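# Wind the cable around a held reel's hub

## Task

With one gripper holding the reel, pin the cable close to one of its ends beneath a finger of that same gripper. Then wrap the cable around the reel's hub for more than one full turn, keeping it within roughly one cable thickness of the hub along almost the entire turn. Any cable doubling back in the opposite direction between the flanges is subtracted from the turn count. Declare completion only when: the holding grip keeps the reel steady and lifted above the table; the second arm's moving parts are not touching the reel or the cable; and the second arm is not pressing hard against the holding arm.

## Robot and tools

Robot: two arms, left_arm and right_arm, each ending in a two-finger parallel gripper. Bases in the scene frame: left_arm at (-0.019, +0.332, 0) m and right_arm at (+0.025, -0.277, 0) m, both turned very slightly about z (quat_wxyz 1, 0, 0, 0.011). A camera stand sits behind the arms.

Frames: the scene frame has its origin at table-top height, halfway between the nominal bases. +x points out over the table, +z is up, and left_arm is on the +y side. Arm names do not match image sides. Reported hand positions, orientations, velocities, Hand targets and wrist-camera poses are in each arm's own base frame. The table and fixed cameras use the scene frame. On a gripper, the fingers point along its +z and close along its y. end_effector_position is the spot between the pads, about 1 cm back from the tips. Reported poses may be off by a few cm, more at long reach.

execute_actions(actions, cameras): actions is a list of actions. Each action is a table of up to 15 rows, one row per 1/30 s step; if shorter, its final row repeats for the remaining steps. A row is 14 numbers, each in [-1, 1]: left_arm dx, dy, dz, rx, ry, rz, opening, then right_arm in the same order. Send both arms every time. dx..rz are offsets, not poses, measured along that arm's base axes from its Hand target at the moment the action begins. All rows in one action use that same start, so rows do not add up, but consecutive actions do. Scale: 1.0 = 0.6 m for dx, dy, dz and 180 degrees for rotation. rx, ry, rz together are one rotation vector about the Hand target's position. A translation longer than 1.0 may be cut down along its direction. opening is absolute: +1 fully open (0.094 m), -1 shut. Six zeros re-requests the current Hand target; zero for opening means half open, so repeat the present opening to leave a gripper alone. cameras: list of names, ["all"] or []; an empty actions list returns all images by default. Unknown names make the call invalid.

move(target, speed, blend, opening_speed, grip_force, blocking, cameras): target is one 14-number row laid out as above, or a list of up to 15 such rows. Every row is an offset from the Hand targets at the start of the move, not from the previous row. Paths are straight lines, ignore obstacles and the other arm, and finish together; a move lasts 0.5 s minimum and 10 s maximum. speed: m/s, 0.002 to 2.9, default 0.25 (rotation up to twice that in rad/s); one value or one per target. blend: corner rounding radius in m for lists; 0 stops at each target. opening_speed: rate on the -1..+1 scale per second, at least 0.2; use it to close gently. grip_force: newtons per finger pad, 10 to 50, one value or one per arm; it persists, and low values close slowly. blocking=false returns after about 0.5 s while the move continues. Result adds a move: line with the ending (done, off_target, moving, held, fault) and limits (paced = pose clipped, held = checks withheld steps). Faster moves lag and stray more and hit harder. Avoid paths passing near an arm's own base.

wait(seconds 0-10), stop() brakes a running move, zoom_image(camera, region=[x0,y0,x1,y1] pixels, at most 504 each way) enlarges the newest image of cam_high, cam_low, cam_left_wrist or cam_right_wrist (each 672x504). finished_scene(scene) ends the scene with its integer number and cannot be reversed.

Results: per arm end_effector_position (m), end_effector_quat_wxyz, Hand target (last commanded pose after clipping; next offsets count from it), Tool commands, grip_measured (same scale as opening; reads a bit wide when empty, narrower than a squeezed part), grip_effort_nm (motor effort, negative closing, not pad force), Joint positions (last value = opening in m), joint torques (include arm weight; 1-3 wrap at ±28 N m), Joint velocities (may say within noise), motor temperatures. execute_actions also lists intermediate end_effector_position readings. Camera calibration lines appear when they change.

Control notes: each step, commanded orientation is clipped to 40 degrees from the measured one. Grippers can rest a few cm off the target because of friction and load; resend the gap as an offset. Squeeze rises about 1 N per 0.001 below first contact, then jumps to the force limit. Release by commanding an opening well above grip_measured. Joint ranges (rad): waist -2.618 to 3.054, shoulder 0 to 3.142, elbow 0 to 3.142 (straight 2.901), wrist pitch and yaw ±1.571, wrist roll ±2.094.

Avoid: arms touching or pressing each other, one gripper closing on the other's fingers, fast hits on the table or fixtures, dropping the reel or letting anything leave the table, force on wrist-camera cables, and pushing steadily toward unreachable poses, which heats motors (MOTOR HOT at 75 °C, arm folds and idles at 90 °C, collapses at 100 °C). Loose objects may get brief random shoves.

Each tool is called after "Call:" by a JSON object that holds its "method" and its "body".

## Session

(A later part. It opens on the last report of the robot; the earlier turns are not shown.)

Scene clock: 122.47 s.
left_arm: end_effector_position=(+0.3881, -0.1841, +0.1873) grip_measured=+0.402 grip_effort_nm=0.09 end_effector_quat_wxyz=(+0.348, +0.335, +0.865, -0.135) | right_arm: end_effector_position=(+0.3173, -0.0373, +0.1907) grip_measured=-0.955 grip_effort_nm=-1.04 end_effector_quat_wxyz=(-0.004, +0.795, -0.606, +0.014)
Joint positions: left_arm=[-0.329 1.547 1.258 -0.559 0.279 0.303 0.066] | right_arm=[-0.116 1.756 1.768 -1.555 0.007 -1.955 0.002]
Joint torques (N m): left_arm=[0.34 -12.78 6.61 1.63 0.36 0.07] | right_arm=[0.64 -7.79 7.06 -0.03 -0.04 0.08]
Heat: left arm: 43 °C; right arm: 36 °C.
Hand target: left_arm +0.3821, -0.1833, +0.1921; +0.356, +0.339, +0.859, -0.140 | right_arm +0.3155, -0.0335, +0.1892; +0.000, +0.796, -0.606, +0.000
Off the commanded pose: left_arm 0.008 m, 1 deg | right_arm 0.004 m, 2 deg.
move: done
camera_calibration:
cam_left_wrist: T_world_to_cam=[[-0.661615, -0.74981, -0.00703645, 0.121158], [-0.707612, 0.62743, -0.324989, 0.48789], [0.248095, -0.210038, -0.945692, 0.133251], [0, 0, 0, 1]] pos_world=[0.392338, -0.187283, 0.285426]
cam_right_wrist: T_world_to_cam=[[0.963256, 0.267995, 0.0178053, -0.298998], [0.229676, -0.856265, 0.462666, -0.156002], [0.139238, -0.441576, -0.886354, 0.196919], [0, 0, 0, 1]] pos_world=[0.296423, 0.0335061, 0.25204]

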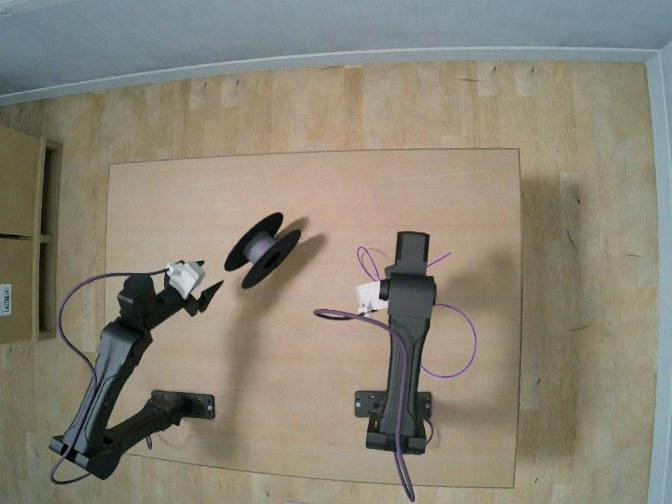

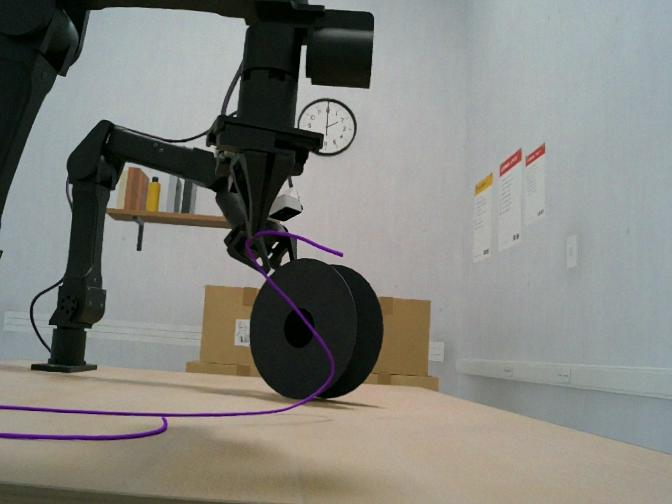

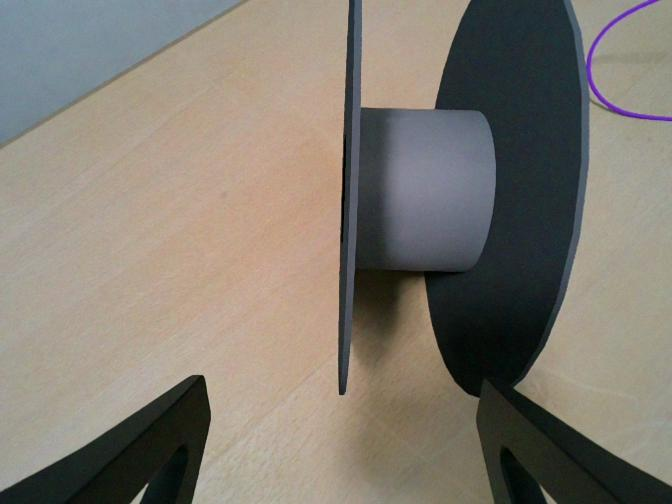

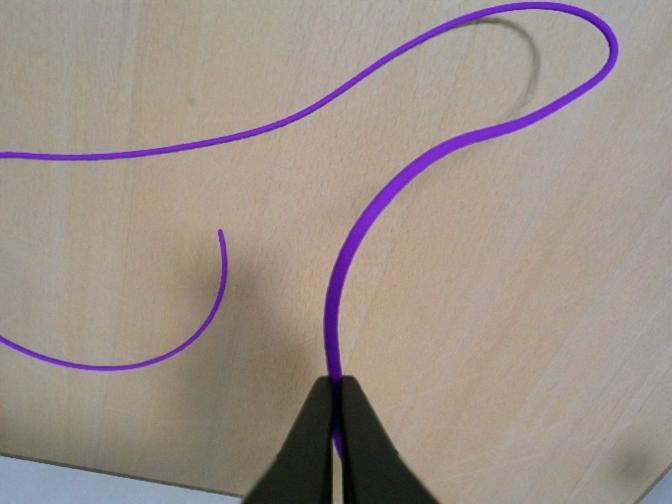

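Call:
{"method": "move", "body": {"target": [[0,0,0,0,0,0,0.404,0.05,-0.05,0.14,0,0,-0.42,-1],[0,0,0,0,0,0,0.404,0.15,0.05,0.14,0,0,-0.844,-1],[0,0,0,0,0,0,0.404,0.2275,0.489,0.14,0,0,-0.844,-1]], "speed": 0.25, "blend": 0.02, "cameras": ["all"]}}

Scene clock: 130.70 s.
left_arm: end_effector_position=(+0.3882, -0.1841, +0.1874) grip_measured=+0.402 grip_effort_nm=0.09 end_effector_quat_wxyz=(+0.348, +0.335, +0.865, -0.135) | right_arm: end_effector_position=(+0.4451, +0.2599, +0.2750) grip_measured=-0.955 grip_effort_nm=-1.05 end_effector_quat_wxyz=(+0.169, +0.371, +0.886, +0.221)
Joint positions: left_arm=[-0.329 1.547 1.258 -0.559 0.279 0.303 0.066] | right_arm=[0.528 2.32 2.846 -1.533 0.004 1.321 0.002]
Joint torques (N m): left_arm=[0.42 -12.78 6.64 1.65 0.37 0.07] | right_arm=[-0.69 -12.14 7.01 1.47 0 0.09]
Heat: left arm: 42 °C; right arm: 36 °C.
Hand target: left_arm +0.3821, -0.1833, +0.1921; +0.356, +0.339, +0.859, -0.140 | right_arm +0.4520, +0.2599, +0.2730; -0.001, +0.394, +0.919, +0.000
Off the commanded pose: left_arm 0.008 m, 1 deg | right_arm 0.007 m, 32 deg.
elbow stopped short (right arm): the move would have taken joint 3 (elbow) straighter than the controller allows.
move: off_target (right_arm)
camera_calibration:
cam_left_wrist: T_world_to_cam=[[-0.661675, -0.749756, -0.00719713, 0.121238], [-0.70745, 0.627462, -0.325279, 0.487947], [0.248396, -0.210137, -0.945591, 0.13318], [0, 0, 0, 1]] pos_world=[0.392337, -0.187283, 0.285525]
cam_right_wrist: T_world_to_cam=[[-0.57835, -0.627673, -0.521093, 0.563939], [-0.807245, 0.532531, 0.254493, 0.188028], [0.117759, 0.567836, -0.814675, 0.112671], [0, 0, 0, 1]] pos_world=[0.464671, 0.18986, 0.337803]

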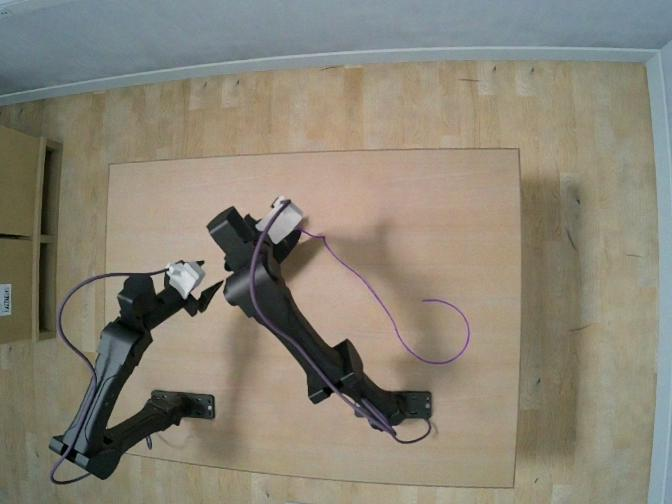

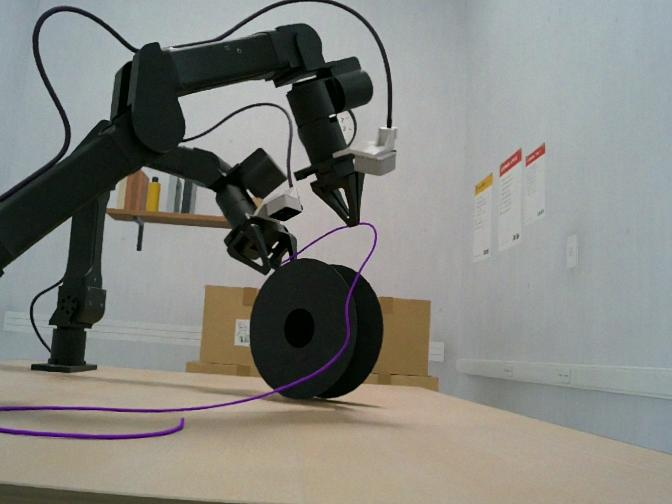

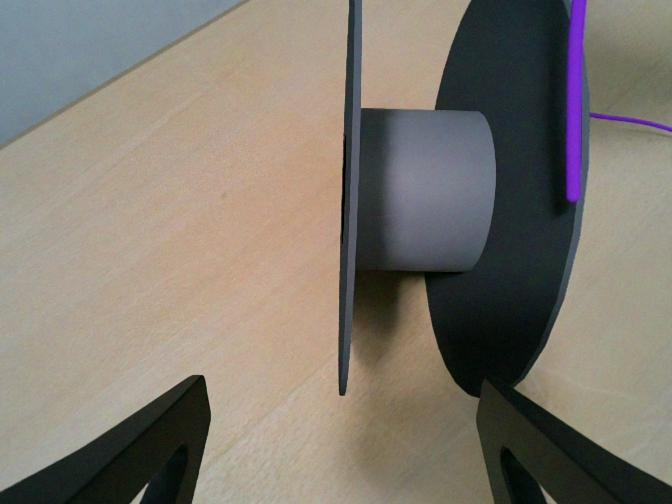

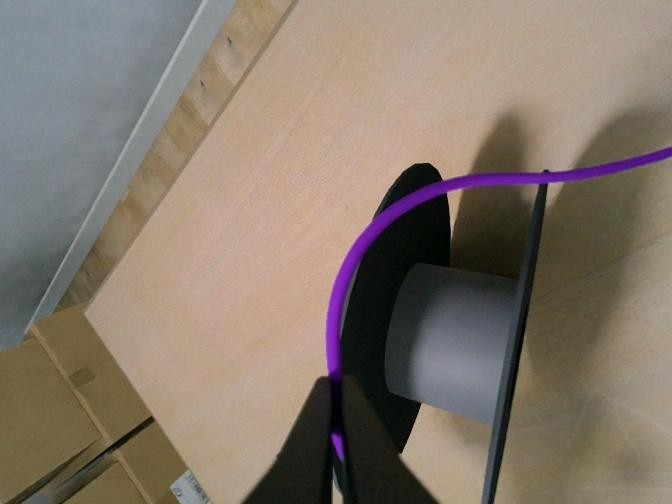

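Call:
{"method": "move", "body": {"target": [[0,0,0,0,0,0,0.404,0.014,0.0143,0,0,0,-0.028,-1],[0,0,0,0,0,0,0.404,0.014,0.0143,-0.13,0,0,-0.028,-1]], "speed": 0.1, "cameras": ["all"]}}

Scene clock: 139.93 s.
left_arm: end_effector_position=(+0.3882, -0.1841, +0.1874) grip_measured=+0.402 grip_effort_nm=0.09 end_effector_quat_wxyz=(+0.348, +0.335, +0.865, -0.135) | right_arm: end_effector_position=(+0.4605, +0.2694, +0.2050) grip_measured=-0.955 grip_effort_nm=-1.05 end_effector_quat_wxyz=(+0.121, +0.420, +0.882, +0.175)
Joint positions: left_arm=[-0.329 1.547 1.258 -0.559 0.279 0.303 0.066] | right_arm=[0.528 2.46 2.846 -1.528 0.002 1.416 0.002]
Joint torques (N m): left_arm=[0.38 -12.75 6.65 1.63 0.37 0.07] | right_arm=[-0.17 -12.83 7.35 0.88 0 0.1]
Heat: left arm: 42 °C; right arm: 36 °C.
Hand target: left_arm +0.3821, -0.1833, +0.1921; +0.356, +0.339, +0.859, -0.140 | right_arm +0.4605, +0.2685, +0.1950; +0.000, +0.434, +0.901, +0.000
Off the commanded pose: left_arm 0.008 m, 1 deg | right_arm 0.010 m, 25 deg.
elbow stopped short (right arm): the move would have taken joint 3 (elbow) straighter than the controller allows.
move: off_target (right_arm)
camera_calibration:
cam_left_wrist: T_world_to_cam=[[-0.661675, -0.749756, -0.00719713, 0.121238], [-0.70745, 0.627462, -0.325279, 0.487947], [0.248396, -0.210137, -0.945591, 0.13318], [0, 0, 0, 1]] pos_world=[0.392337, -0.187283, 0.285525]
cam_right_wrist: T_world_to_cam=[[-0.694483, -0.587337, -0.415605, 0.563313], [-0.717932, 0.603883, 0.346263, 0.134066], [0.0476037, 0.53885, -0.841055, 0.0939491], [0, 0, 0, 1]] pos_world=[0.48299, 0.19927, 0.26671]

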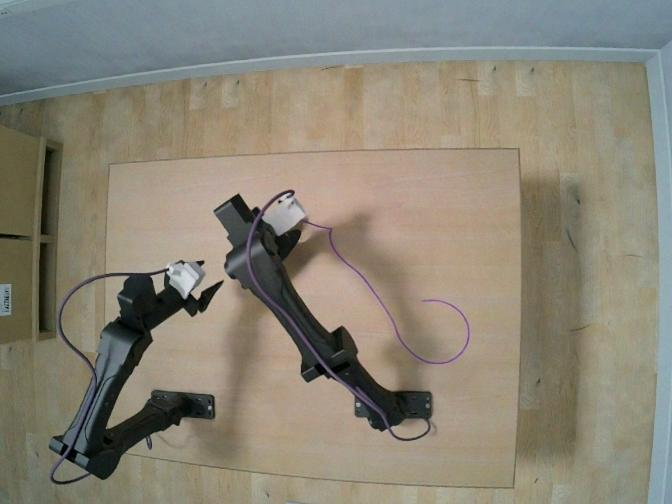

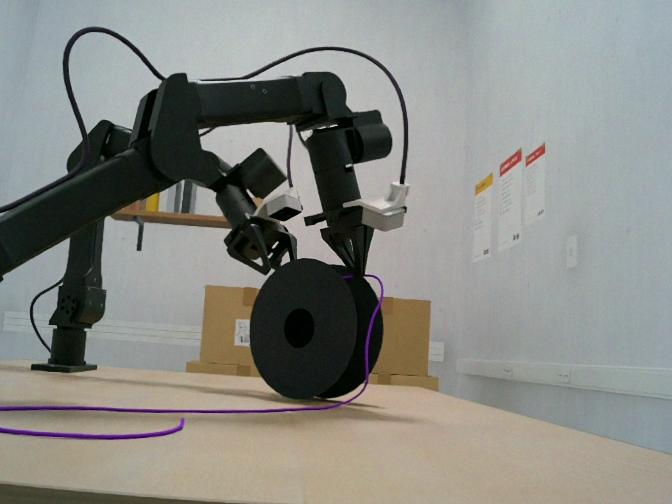

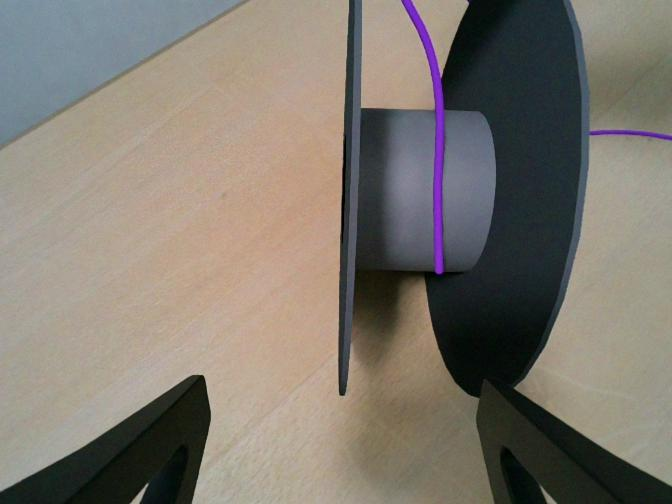

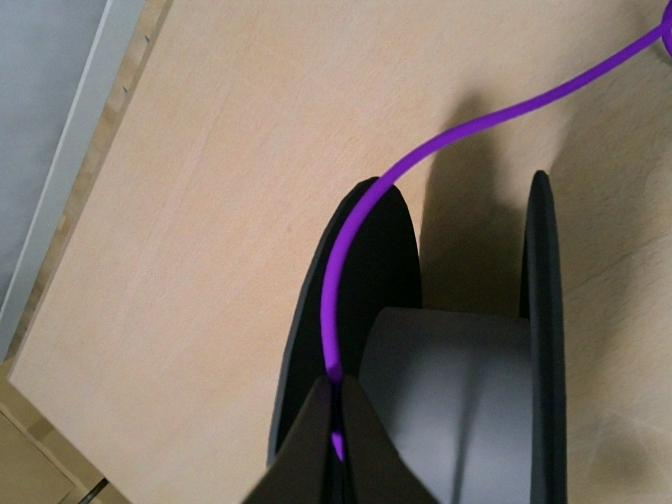

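Call:
{"method": "move", "body": {"target": [0,0,0,0,0,0,0.574,0.0,0.0,-0.035,0,0,-0.055,-1], "speed": 0.06, "cameras": ["all"]}}

Scene clock: 145.40 s.
left_arm: end_effector_position=(+0.3882, -0.1841, +0.1874) grip_measured=+0.572 grip_effort_nm=0.10 end_effector_quat_wxyz=(+0.348, +0.335, +0.865, -0.135) | right_arm: end_effector_position=(+0.4610, +0.2696, +0.1852) grip_measured=-0.955 grip_effort_nm=-1.04 end_effector_quat_wxyz=(+0.094, +0.496, +0.847, +0.165)
Joint positions: left_arm=[-0.329 1.547 1.258 -0.559 0.279 0.303 0.074] | right_arm=[0.528 2.497 2.846 -1.538 0.002 1.587 0.002]
Joint torques (N m): left_arm=[0.46 -12.78 6.61 1.64 0.36 0.06] | right_arm=[-0.18 -12.88 7.41 0.79 0 0.12]
Heat: left arm: 42 °C; right arm: 36 °C.
Hand target: left_arm +0.3820, -0.1833, +0.1921; +0.356, +0.339, +0.859, -0.140 | right_arm +0.4605, +0.2685, +0.1740; -0.001, +0.511, +0.860, +0.000
Off the commanded pose: left_arm 0.008 m, 1 deg | right_arm 0.011 m, 22 deg.
elbow stopped short (right arm): the move would have taken joint 3 (elbow) straighter than the controller allows.
move: off_target (right_arm)
camera_calibration:
cam_left_wrist: T_world_to_cam=[[-0.661675, -0.749756, -0.00719713, 0.121238], [-0.70745, 0.627462, -0.325279, 0.487947], [0.248396, -0.210137, -0.945591, 0.13318], [0, 0, 0, 1]] pos_world=[0.392337, -0.187283, 0.285525]
cam_right_wrist: T_world_to_cam=[[-0.80596, -0.455244, -0.378393, 0.564385], [-0.587544, 0.693191, 0.417466, 0.0436791], [0.0722501, 0.558783, -0.82616, 0.057665], [0, 0, 0, 1]] pos_world=[0.476369, 0.194433, 0.242966]

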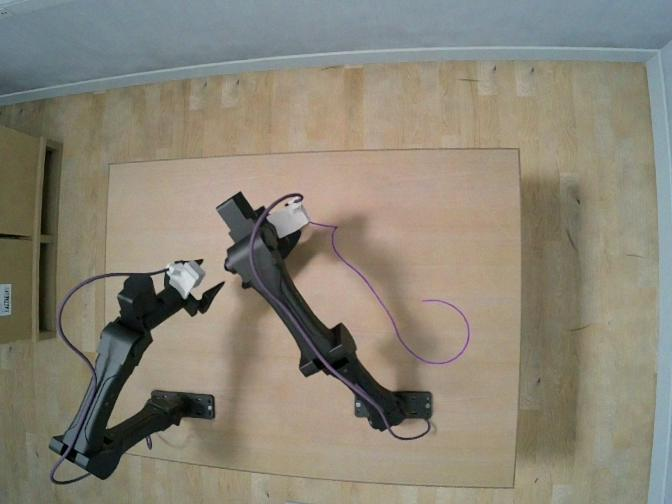

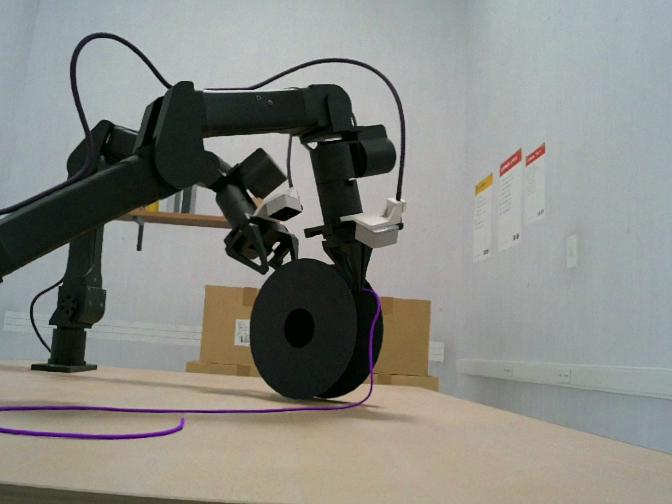

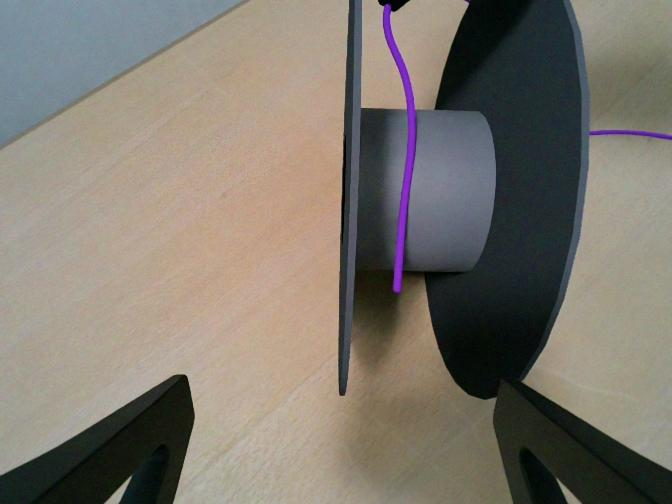

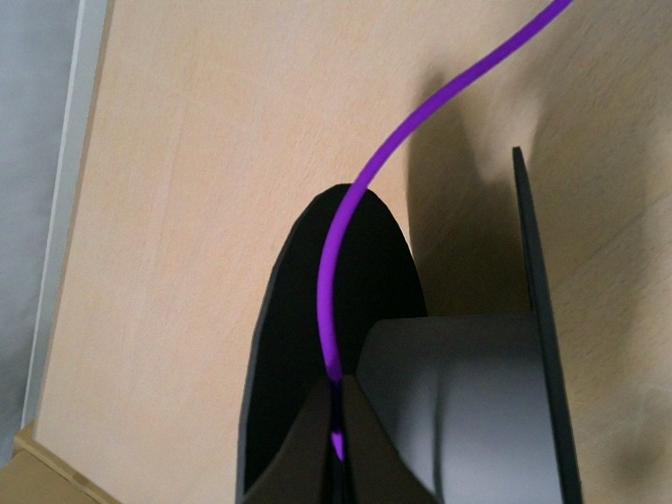

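Call:
{"method": "move", "body": {"target": [0.065,-0.0683,-0.09,0,0,0,0.574,0.0,0.0,0,0,0,0,-1], "speed": 0.06, "cameras": ["all"]}}

Scene clock: 148.03 s.
left_arm: end_effector_position=(+0.4209, -0.2222, +0.1511) grip_measured=+0.572 grip_effort_nm=0.09 end_effector_quat_wxyz=(+0.366, +0.340, +0.854, -0.142) | right_arm: end_effector_position=(+0.4609, +0.2697, +0.1852) grip_measured=-0.955 grip_effort_nm=-1.04 end_effector_quat_wxyz=(+0.094, +0.496, +0.847, +0.165)
Joint positions: left_arm=[-0.392 1.708 1.252 -0.339 0.256 0.261 0.074] | right_arm=[0.528 2.497 2.846 -1.538 0.001 1.588 0.002]
Joint torques (N m): left_arm=[-0.65 -9.36 8.1 1.74 0.05 -0.08] | right_arm=[-0.21 -12.86 7.34 0.77 0 0.12]
Heat: left arm: 42 °C; right arm: 36 °C.
Hand target: left_arm +0.4211, -0.2243, +0.1382; +0.356, +0.339, +0.859, -0.140 | right_arm +0.4605, +0.2685, +0.1740; -0.001, +0.511, +0.860, +0.000
Off the commanded pose: left_arm 0.013 m, 1 deg | right_arm 0.011 m, 22 deg.
elbow stopped short (right arm): the move would have taken joint 3 (elbow) straighter than the controller allows.
move: off_target (left_arm, right_arm)
camera_calibration:
cam_left_wrist: T_world_to_cam=[[-0.673831, -0.738776, -0.0127022, 0.122474], [-0.684706, 0.630791, -0.365077, 0.520362], [0.277722, -0.237303, -0.930891, 0.0620526], [0, 0, 0, 1]] pos_world=[0.421588, -0.223033, 0.249292]
cam_right_wrist: T_world_to_cam=[[-0.806331, -0.454608, -0.378367, 0.564351], [-0.587033, 0.693274, 0.418046, 0.043219], [0.0722649, 0.559198, -0.825879, 0.0575157], [0, 0, 0, 1]] pos_world=[0.476268, 0.194433, 0.242965]

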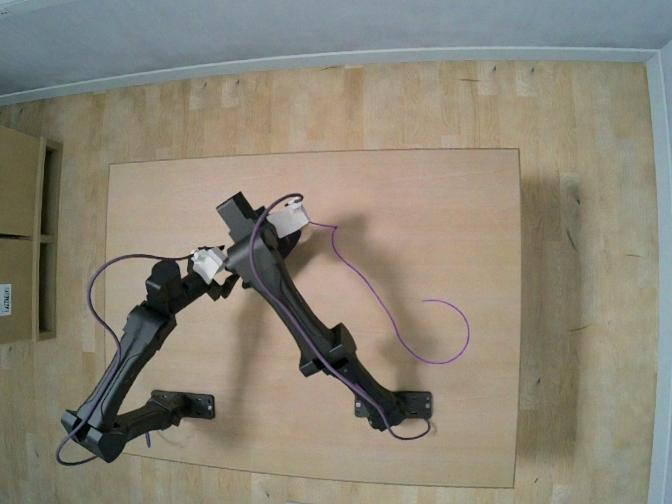

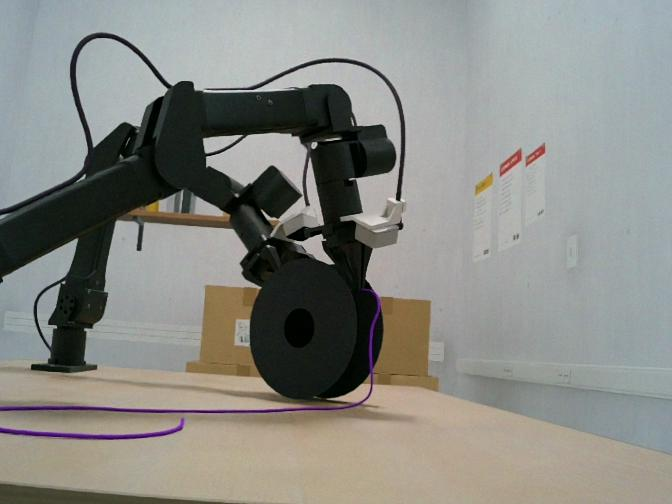

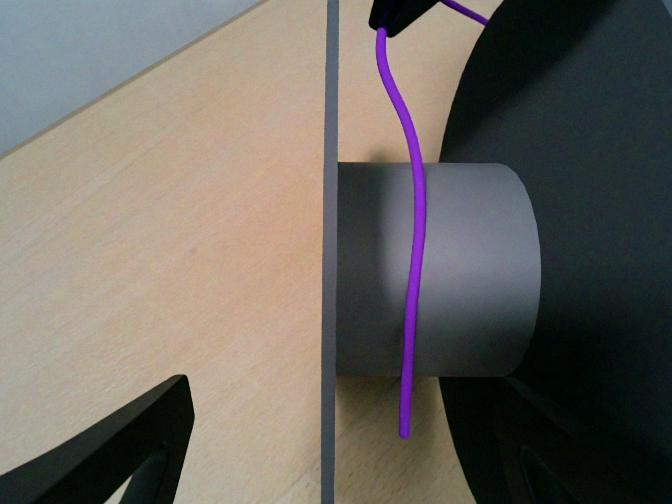

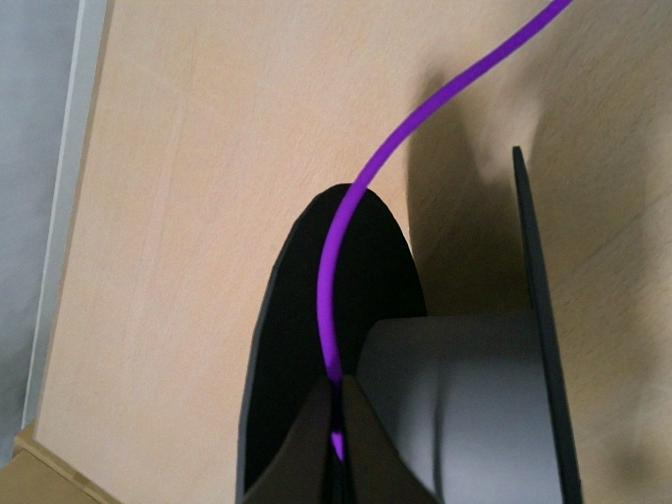

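Call:
{"method": "move", "body": {"target": [0.012,-0.006,-0.024,0,0,0,0.574,0.0,0.0,0,0,0,0,-1], "speed": 0.05, "cameras": ["cam_left_wrist"]}}

Scene clock: 149.43 s.
left_arm: end_effector_position=(+0.4301, -0.2257, +0.1411) grip_measured=+0.572 grip_effort_nm=0.09 end_effector_quat_wxyz=(+0.371, +0.339, +0.853, -0.142) | right_arm: end_effector_position=(+0.4609, +0.2697, +0.1852) grip_measured=-0.955 grip_effort_nm=-1.04 end_effector_quat_wxyz=(+0.094, +0.496, +0.847, +0.165)
Joint positions: left_arm=[-0.392 1.749 1.252 -0.289 0.254 0.259 0.074] | right_arm=[0.528 2.497 2.846 -1.538 0.001 1.588 0.002]
Joint torques (N m): left_arm=[-0.81 -9.58 7.45 1.73 0.06 -0.08] | right_arm=[-0.17 -12.89 7.38 0.77 -0.01 0.11]
Heat: left arm: 42 °C; right arm: 36 °C.
Hand target: left_arm +0.4283, -0.2279, +0.1238; +0.356, +0.339, +0.859, -0.140 | right_arm +0.4605, +0.2685, +0.1740; -0.001, +0.511, +0.860, +0.000
Off the commanded pose: left_arm 0.018 m, 2 deg | right_arm 0.011 m, 22 deg.
elbow stopped short (right arm): the move would have taken joint 3 (elbow) straighter than the controller allows.
move: off_target (left_arm, right_arm)
camera_calibration:
cam_left_wrist: T_world_to_cam=[[-0.672524, -0.739906, -0.0158481, 0.125572], [-0.682554, 0.628387, -0.373162, 0.524932], [0.286063, -0.240143, -0.927631, 0.0446399], [0, 0, 0, 1]] pos_world=[0.429975, -0.226229, 0.239284]
Images, in order (width x height): cam_left_wrist 672x504.

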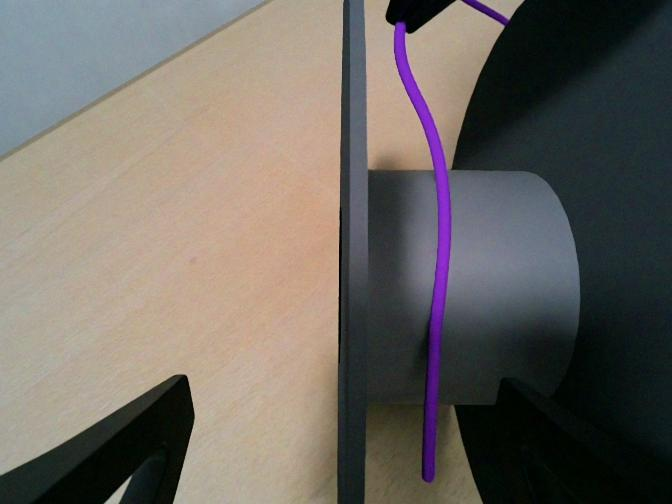

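Call:
{"method": "move", "body": {"target": [-0.003,-0.003,-0.004,0,0,0,-1,0.0,0.0,0,0,0,0,-1], "speed": 0.05, "opening_speed": 0.4, "cameras": ["all"]}}

Scene clock: 153.87 s.
left_arm: end_effector_position=(+0.4315, -0.2283, +0.1431) grip_measured=-0.948 grip_effort_nm=-1.03 end_effector_quat_wxyz=(+0.377, +0.338, +0.851, -0.140) | right_arm: end_effector_position=(+0.4609, +0.2697, +0.1852) grip_measured=-0.955 grip_effort_nm=-1.04 end_effector_quat_wxyz=(+0.094, +0.496, +0.847, +0.165)
Joint positions: left_arm=[-0.399 1.749 1.252 -0.275 0.245 0.254 0.002] | right_arm=[0.528 2.497 2.846 -1.538 0.001 1.588 0.002]
Joint torques (N m): left_arm=[-0.69 -9.7 6.46 1.73 0.09 -0.06] | right_arm=[-0.21 -12.88 7.35 0.78 0 0.11]
Heat: left arm: 42 °C; right arm: 36 °C.
Hand target: left_arm +0.4265, -0.2297, +0.1214; +0.356, +0.339, +0.859, -0.140 | right_arm +0.4605, +0.2685, +0.1740; -0.001, +0.511, +0.860, +0.000
Off the commanded pose: left_arm 0.022 m, 3 deg | right_arm 0.011 m, 22 deg.
elbow stopped short (right arm): the move would have taken joint 3 (elbow) straighter than the controller allows.
move: off_target (left_arm, right_arm)
camera_calibration:
cam_left_wrist: T_world_to_cam=[[-0.669876, -0.742125, -0.0227291, 0.123966], [-0.679964, 0.625485, -0.382645, 0.527855], [0.298187, -0.240869, -0.923616, 0.0395994], [0, 0, 0, 1]] pos_world=[0.430156, -0.228629, 0.241373]
cam_right_wrist: T_world_to_cam=[[-0.806331, -0.454608, -0.378367, 0.564351], [-0.587033, 0.693274, 0.418046, 0.043219], [0.0722649, 0.559198, -0.825879, 0.0575157], [0, 0, 0, 1]] pos_world=[0.476268, 0.194433, 0.242965]

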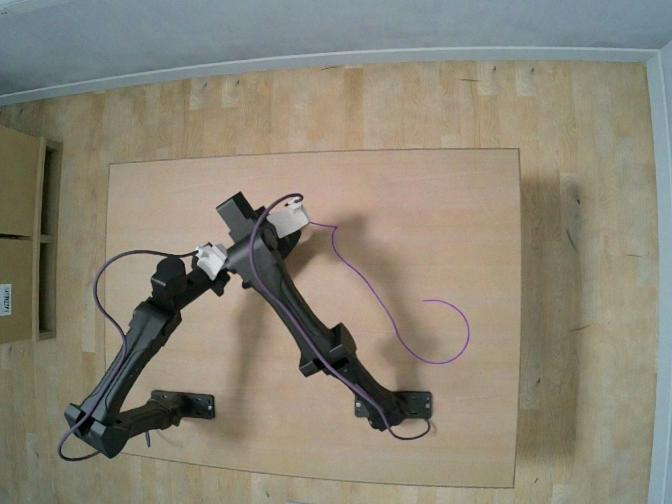

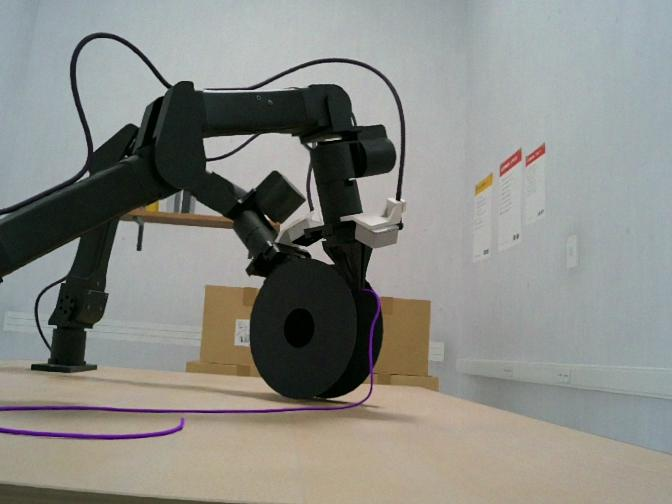

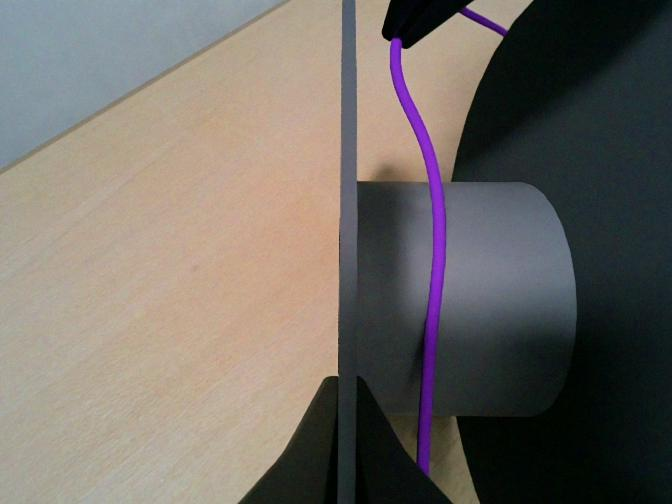

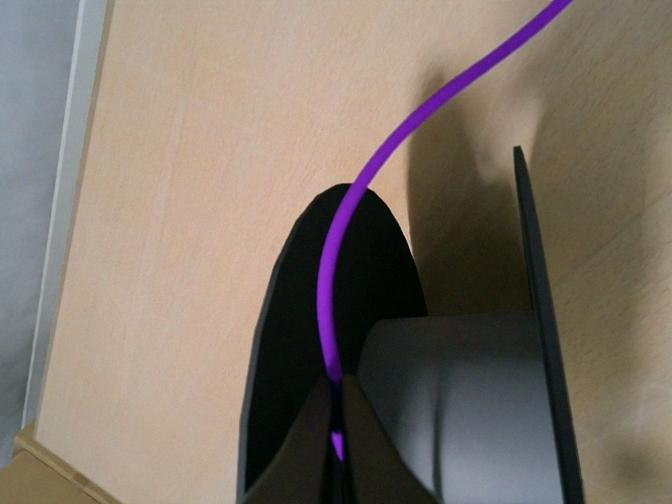

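Call:
{"method": "move", "body": {"target": [[0,0,0,0,0,0,0.574,0.0,0.0,0.0,0,0,0,-1],[-0.0127,0.0118,-0.037,0,0,0,0.574,0.0,0.0,0.025,0,0,0,-1]], "speed": 0.05, "opening_speed": 0.5, "cameras": ["cam_left_wrist","cam_low"]}}

Scene clock: 162.57 s.
left_arm: end_effector_position=(+0.4231, -0.2248, +0.1177) grip_measured=+0.572 grip_effort_nm=0.10 end_effector_quat_wxyz=(+0.372, +0.338, +0.853, -0.140) | right_arm: end_effector_position=(+0.4605, +0.2694, +0.1850) grip_measured=-0.955 grip_effort_nm=-1.05 end_effector_quat_wxyz=(+0.093, +0.496, +0.847, +0.165)
Joint positions: left_arm=[-0.399 1.749 1.153 -0.186 0.245 0.254 0.074] | right_arm=[0.528 2.497 2.846 -1.54 0.001 1.588 0.002]
Joint torques (N m): left_arm=[0.12 -9.99 6.28 1.76 0.16 -0.01] | right_arm=[-0.14 -15.27 7.35 0.87 0 0.12]
Heat: left arm: 41 °C; right arm: 35 °C.
Hand target: left_arm +0.4188, -0.2226, +0.0991; +0.356, +0.339, +0.860, -0.140 | right_arm +0.4605, +0.2685, +0.1890; +0.000, +0.511, +0.860, +0.000
Off the commanded pose: left_arm 0.019 m, 2 deg | right_arm 0.004 m, 22 deg.
elbow stopped short (right arm): the move would have taken joint 3 (elbow) straighter than the controller allows.
move: off_target (left_arm, right_arm)
camera_calibration:
cam_left_wrist: T_world_to_cam=[[-0.669874, -0.742222, -0.0193784, 0.11993], [-0.68339, 0.626559, -0.374702, 0.510956], [0.290254, -0.23776, -0.926943, 0.0239507], [0, 0, 0, 1]] pos_world=[0.422569, -0.225434, 0.215981]
Images, in order (width x height): cam_low 672x504, cam_left_wrist 672x504.

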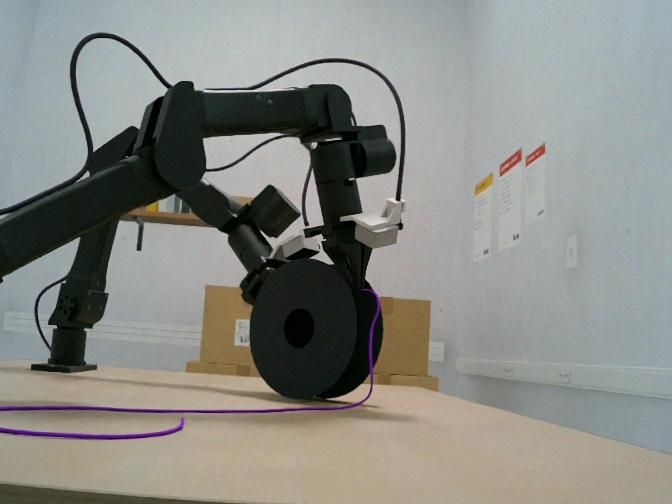

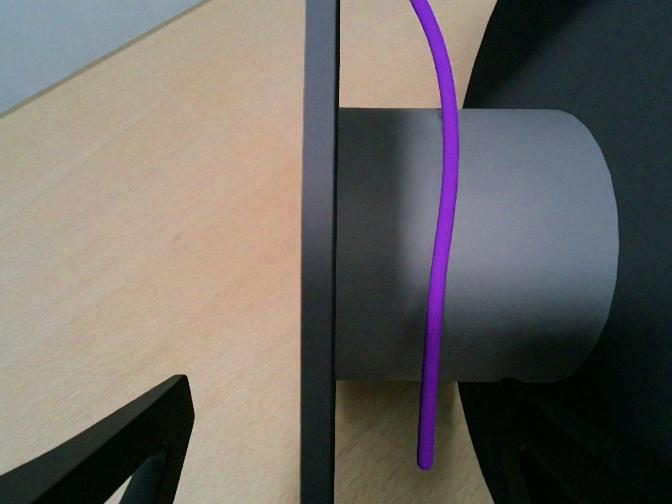

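Call:
{"method": "move", "body": {"target": [[0.0057,0.006,-0.004,0,0,0,0.574,0.0,0.0,0.0,0,0,0,-1],[0.0057,0.006,-0.004,0,0,0,-1,0.0,0.0,0,0,0,0,-1]], "speed": 0.05, "opening_speed": 0.4, "cameras": ["all"]}}

Scene clock: 168.13 s.
left_arm: end_effector_position=(+0.4252, -0.2233, +0.1189) grip_measured=-0.894 grip_effort_nm=-1.05 end_effector_quat_wxyz=(+0.376, +0.338, +0.851, -0.138) | right_arm: end_effector_position=(+0.4605, +0.2694, +0.1850) grip_measured=-0.955 grip_effort_nm=-1.04 end_effector_quat_wxyz=(+0.093, +0.496, +0.847, +0.165)
Joint positions: left_arm=[-0.395 1.749 1.153 -0.179 0.245 0.259 0.005] | right_arm=[0.528 2.497 2.846 -1.54 0.001 1.588 0.002]
Joint torques (N m): left_arm=[0.94 -9.11 6.48 1.74 0.29 0.04] | right_arm=[-0.21 -15.23 7.38 0.88 0 0.11]
Heat: left arm: 41 °C; right arm: 35 °C.
Hand target: left_arm +0.4222, -0.2191, +0.0968; +0.356, +0.339, +0.859, -0.140 | right_arm +0.4605, +0.2685, +0.1890; +0.000, +0.511, +0.860, +0.000
Off the commanded pose: left_arm 0.023 m, 3 deg | right_arm 0.004 m, 22 deg.
elbow stopped short (right arm): the move would have taken joint 3 (elbow) straighter than the controller allows.
move: off_target (left_arm, right_arm); target 2's new opening was sent with left_arm's hand 0.022 m and 2 deg from that target
camera_calibration:
cam_left_wrist: T_world_to_cam=[[-0.668807, -0.743005, -0.0253073, 0.122588], [-0.680804, 0.625783, -0.38066, 0.511367], [0.29867, -0.237359, -0.924369, 0.021003], [0, 0, 0, 1]] pos_world=[0.423855, -0.223935, 0.217174]
cam_right_wrist: T_world_to_cam=[[-0.806957, -0.454989, -0.37657, 0.563956], [-0.586342, 0.693681, 0.418342, 0.0428437], [0.0708786, 0.558383, -0.82655, 0.0584584], [0, 0, 0, 1]] pos_world=[0.476066, 0.194232, 0.242765]

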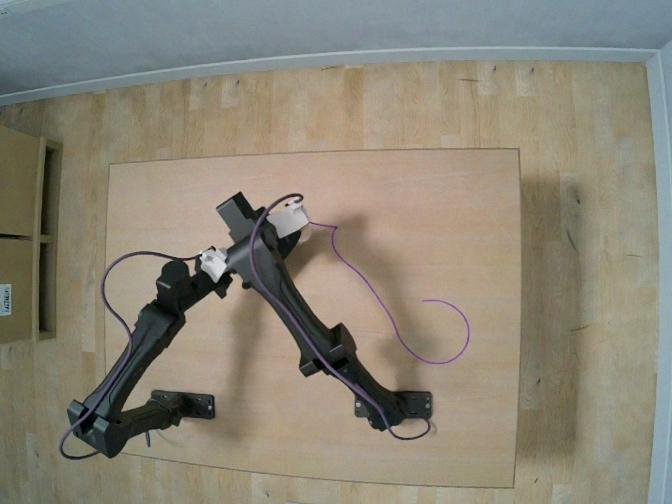

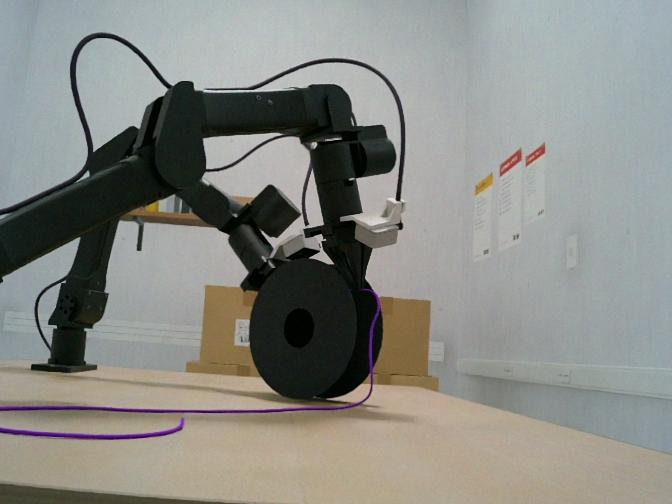

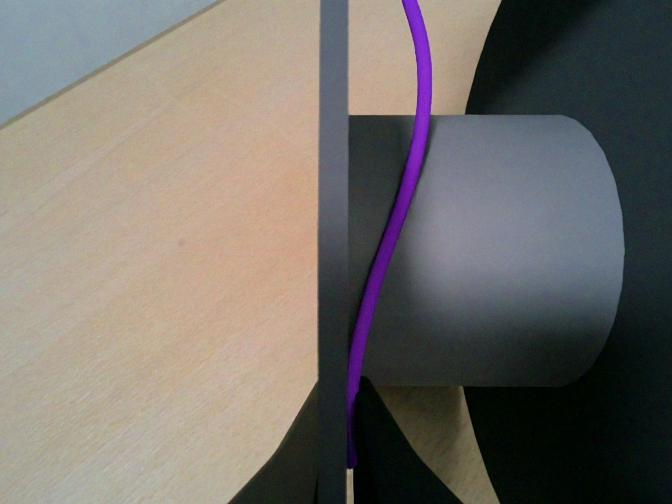

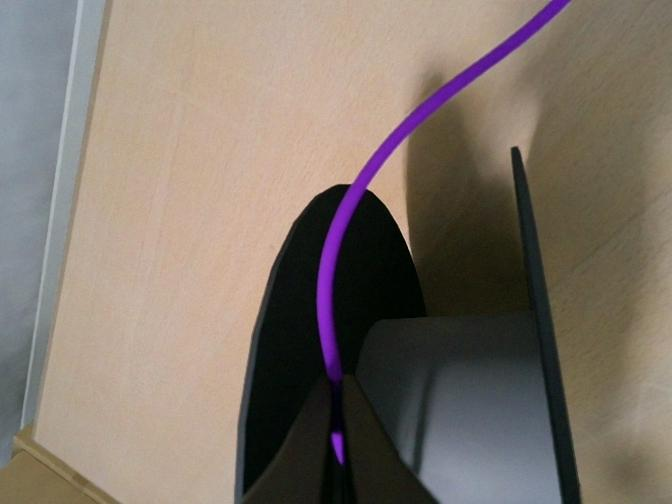

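Call:
{"method": "move", "body": {"target": [[0,0,0,0,0,0,-1,0.0,0.0,0.0,0,0,0,-0.75],[0,0,0,0,0,0,-1,0.0,0.0,0.2,0,0,0,-0.75],[0,0,0,0,0,0,-1,-0.2,-0.2,0.2,0,0,0,-0.4]], "speed": 0.12, "opening_speed": 0.4, "cameras": ["all"]}}

Scene clock: 178.67 s.
left_arm: end_effector_position=(+0.4252, -0.2233, +0.1189) grip_measured=-0.894 grip_effort_nm=-1.05 end_effector_quat_wxyz=(+0.376, +0.338, +0.851, -0.138) | right_arm: end_effector_position=(+0.3476, +0.1564, +0.3049) grip_measured=-0.402 grip_effort_nm=0.10 end_effector_quat_wxyz=(+0.119, +0.500, +0.839, +0.180)
Joint positions: left_arm=[-0.395 1.749 1.153 -0.179 0.245 0.259 0.005] | right_arm=[0.413 1.792 2.219 -1.564 -0.016 1.49 0.028]
Joint torques (N m): left_arm=[0.92 -9.09 6.45 1.74 0.28 0.04] | right_arm=[-0.68 -11.51 4.53 0.95 0.1 -0.07]
Heat: left arm: 41 °C; right arm: 35 °C.
Hand target: left_arm +0.4222, -0.2191, +0.0968; +0.356, +0.339, +0.859, -0.140 | right_arm +0.3404, +0.1485, +0.3092; +0.000, +0.511, +0.860, +0.000
Off the commanded pose: left_arm 0.023 m, 3 deg | right_arm 0.011 m, 25 deg.
elbow stopped short (right arm): the move would have taken joint 3 (elbow) straighter than the controller allows.
joint sent to its limit (right arm) — joint 4 (wrist pitch), lower limit. The joint targets are off in orientation, not in position.
move: off_target (left_arm, right_arm); target 3's new opening was sent with right_arm's hand 0.011 m and 25 deg from that target
camera_calibration:
cam_left_wrist: T_world_to_cam=[[-0.668807, -0.743005, -0.0253073, 0.122588], [-0.680804, 0.625783, -0.38066, 0.511367], [0.29867, -0.237359, -0.924369, 0.021003], [0, 0, 0, 1]] pos_world=[0.423855, -0.223935, 0.217174]
cam_right_wrist: T_world_to_cam=[[-0.792279, -0.438195, -0.424593, 0.473367], [-0.596325, 0.703425, 0.386768, 0.0164088], [0.129189, 0.559623, -0.818616, 0.205776], [0, 0, 0, 1]] pos_world=[0.358239, 0.0807274, 0.363093]

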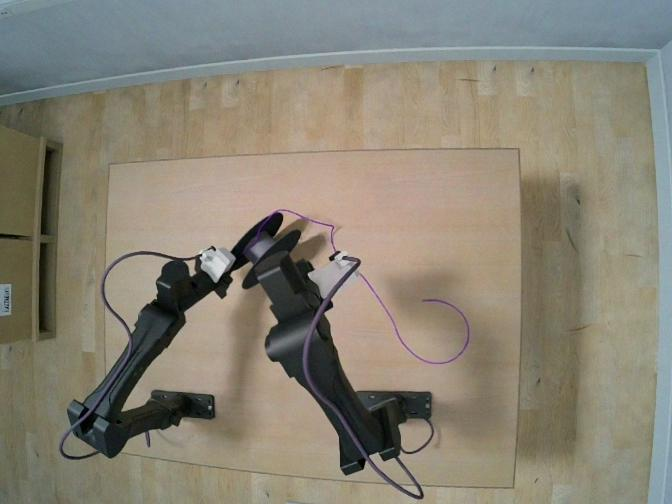

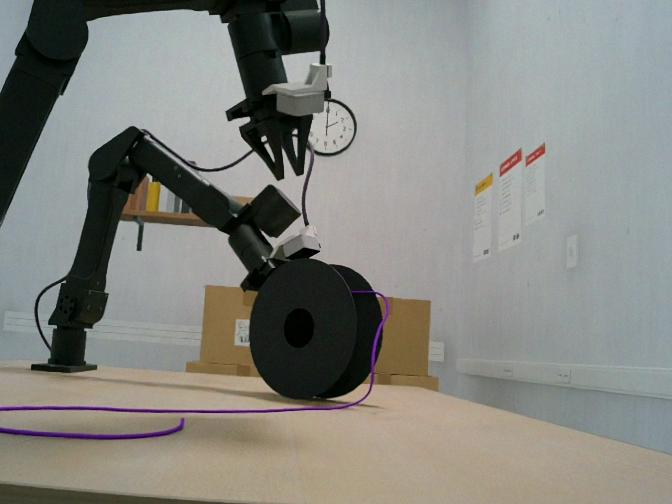

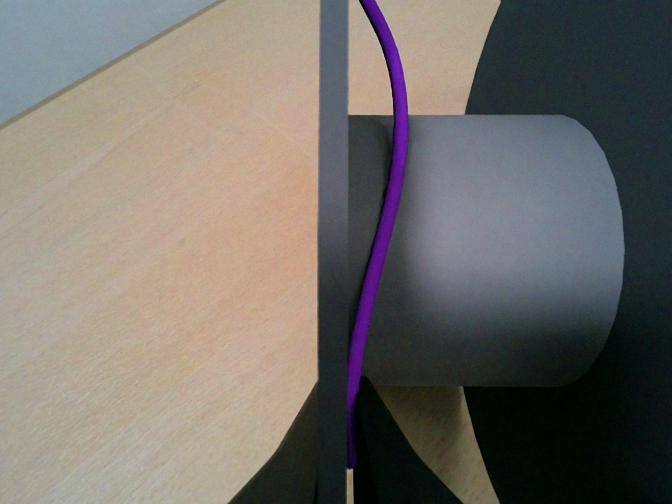

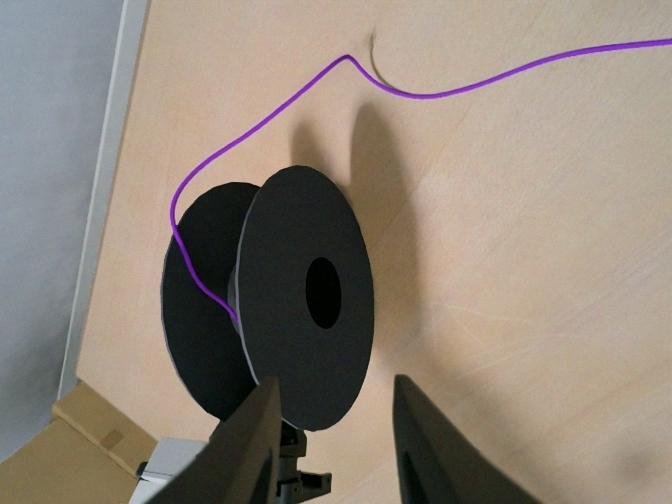

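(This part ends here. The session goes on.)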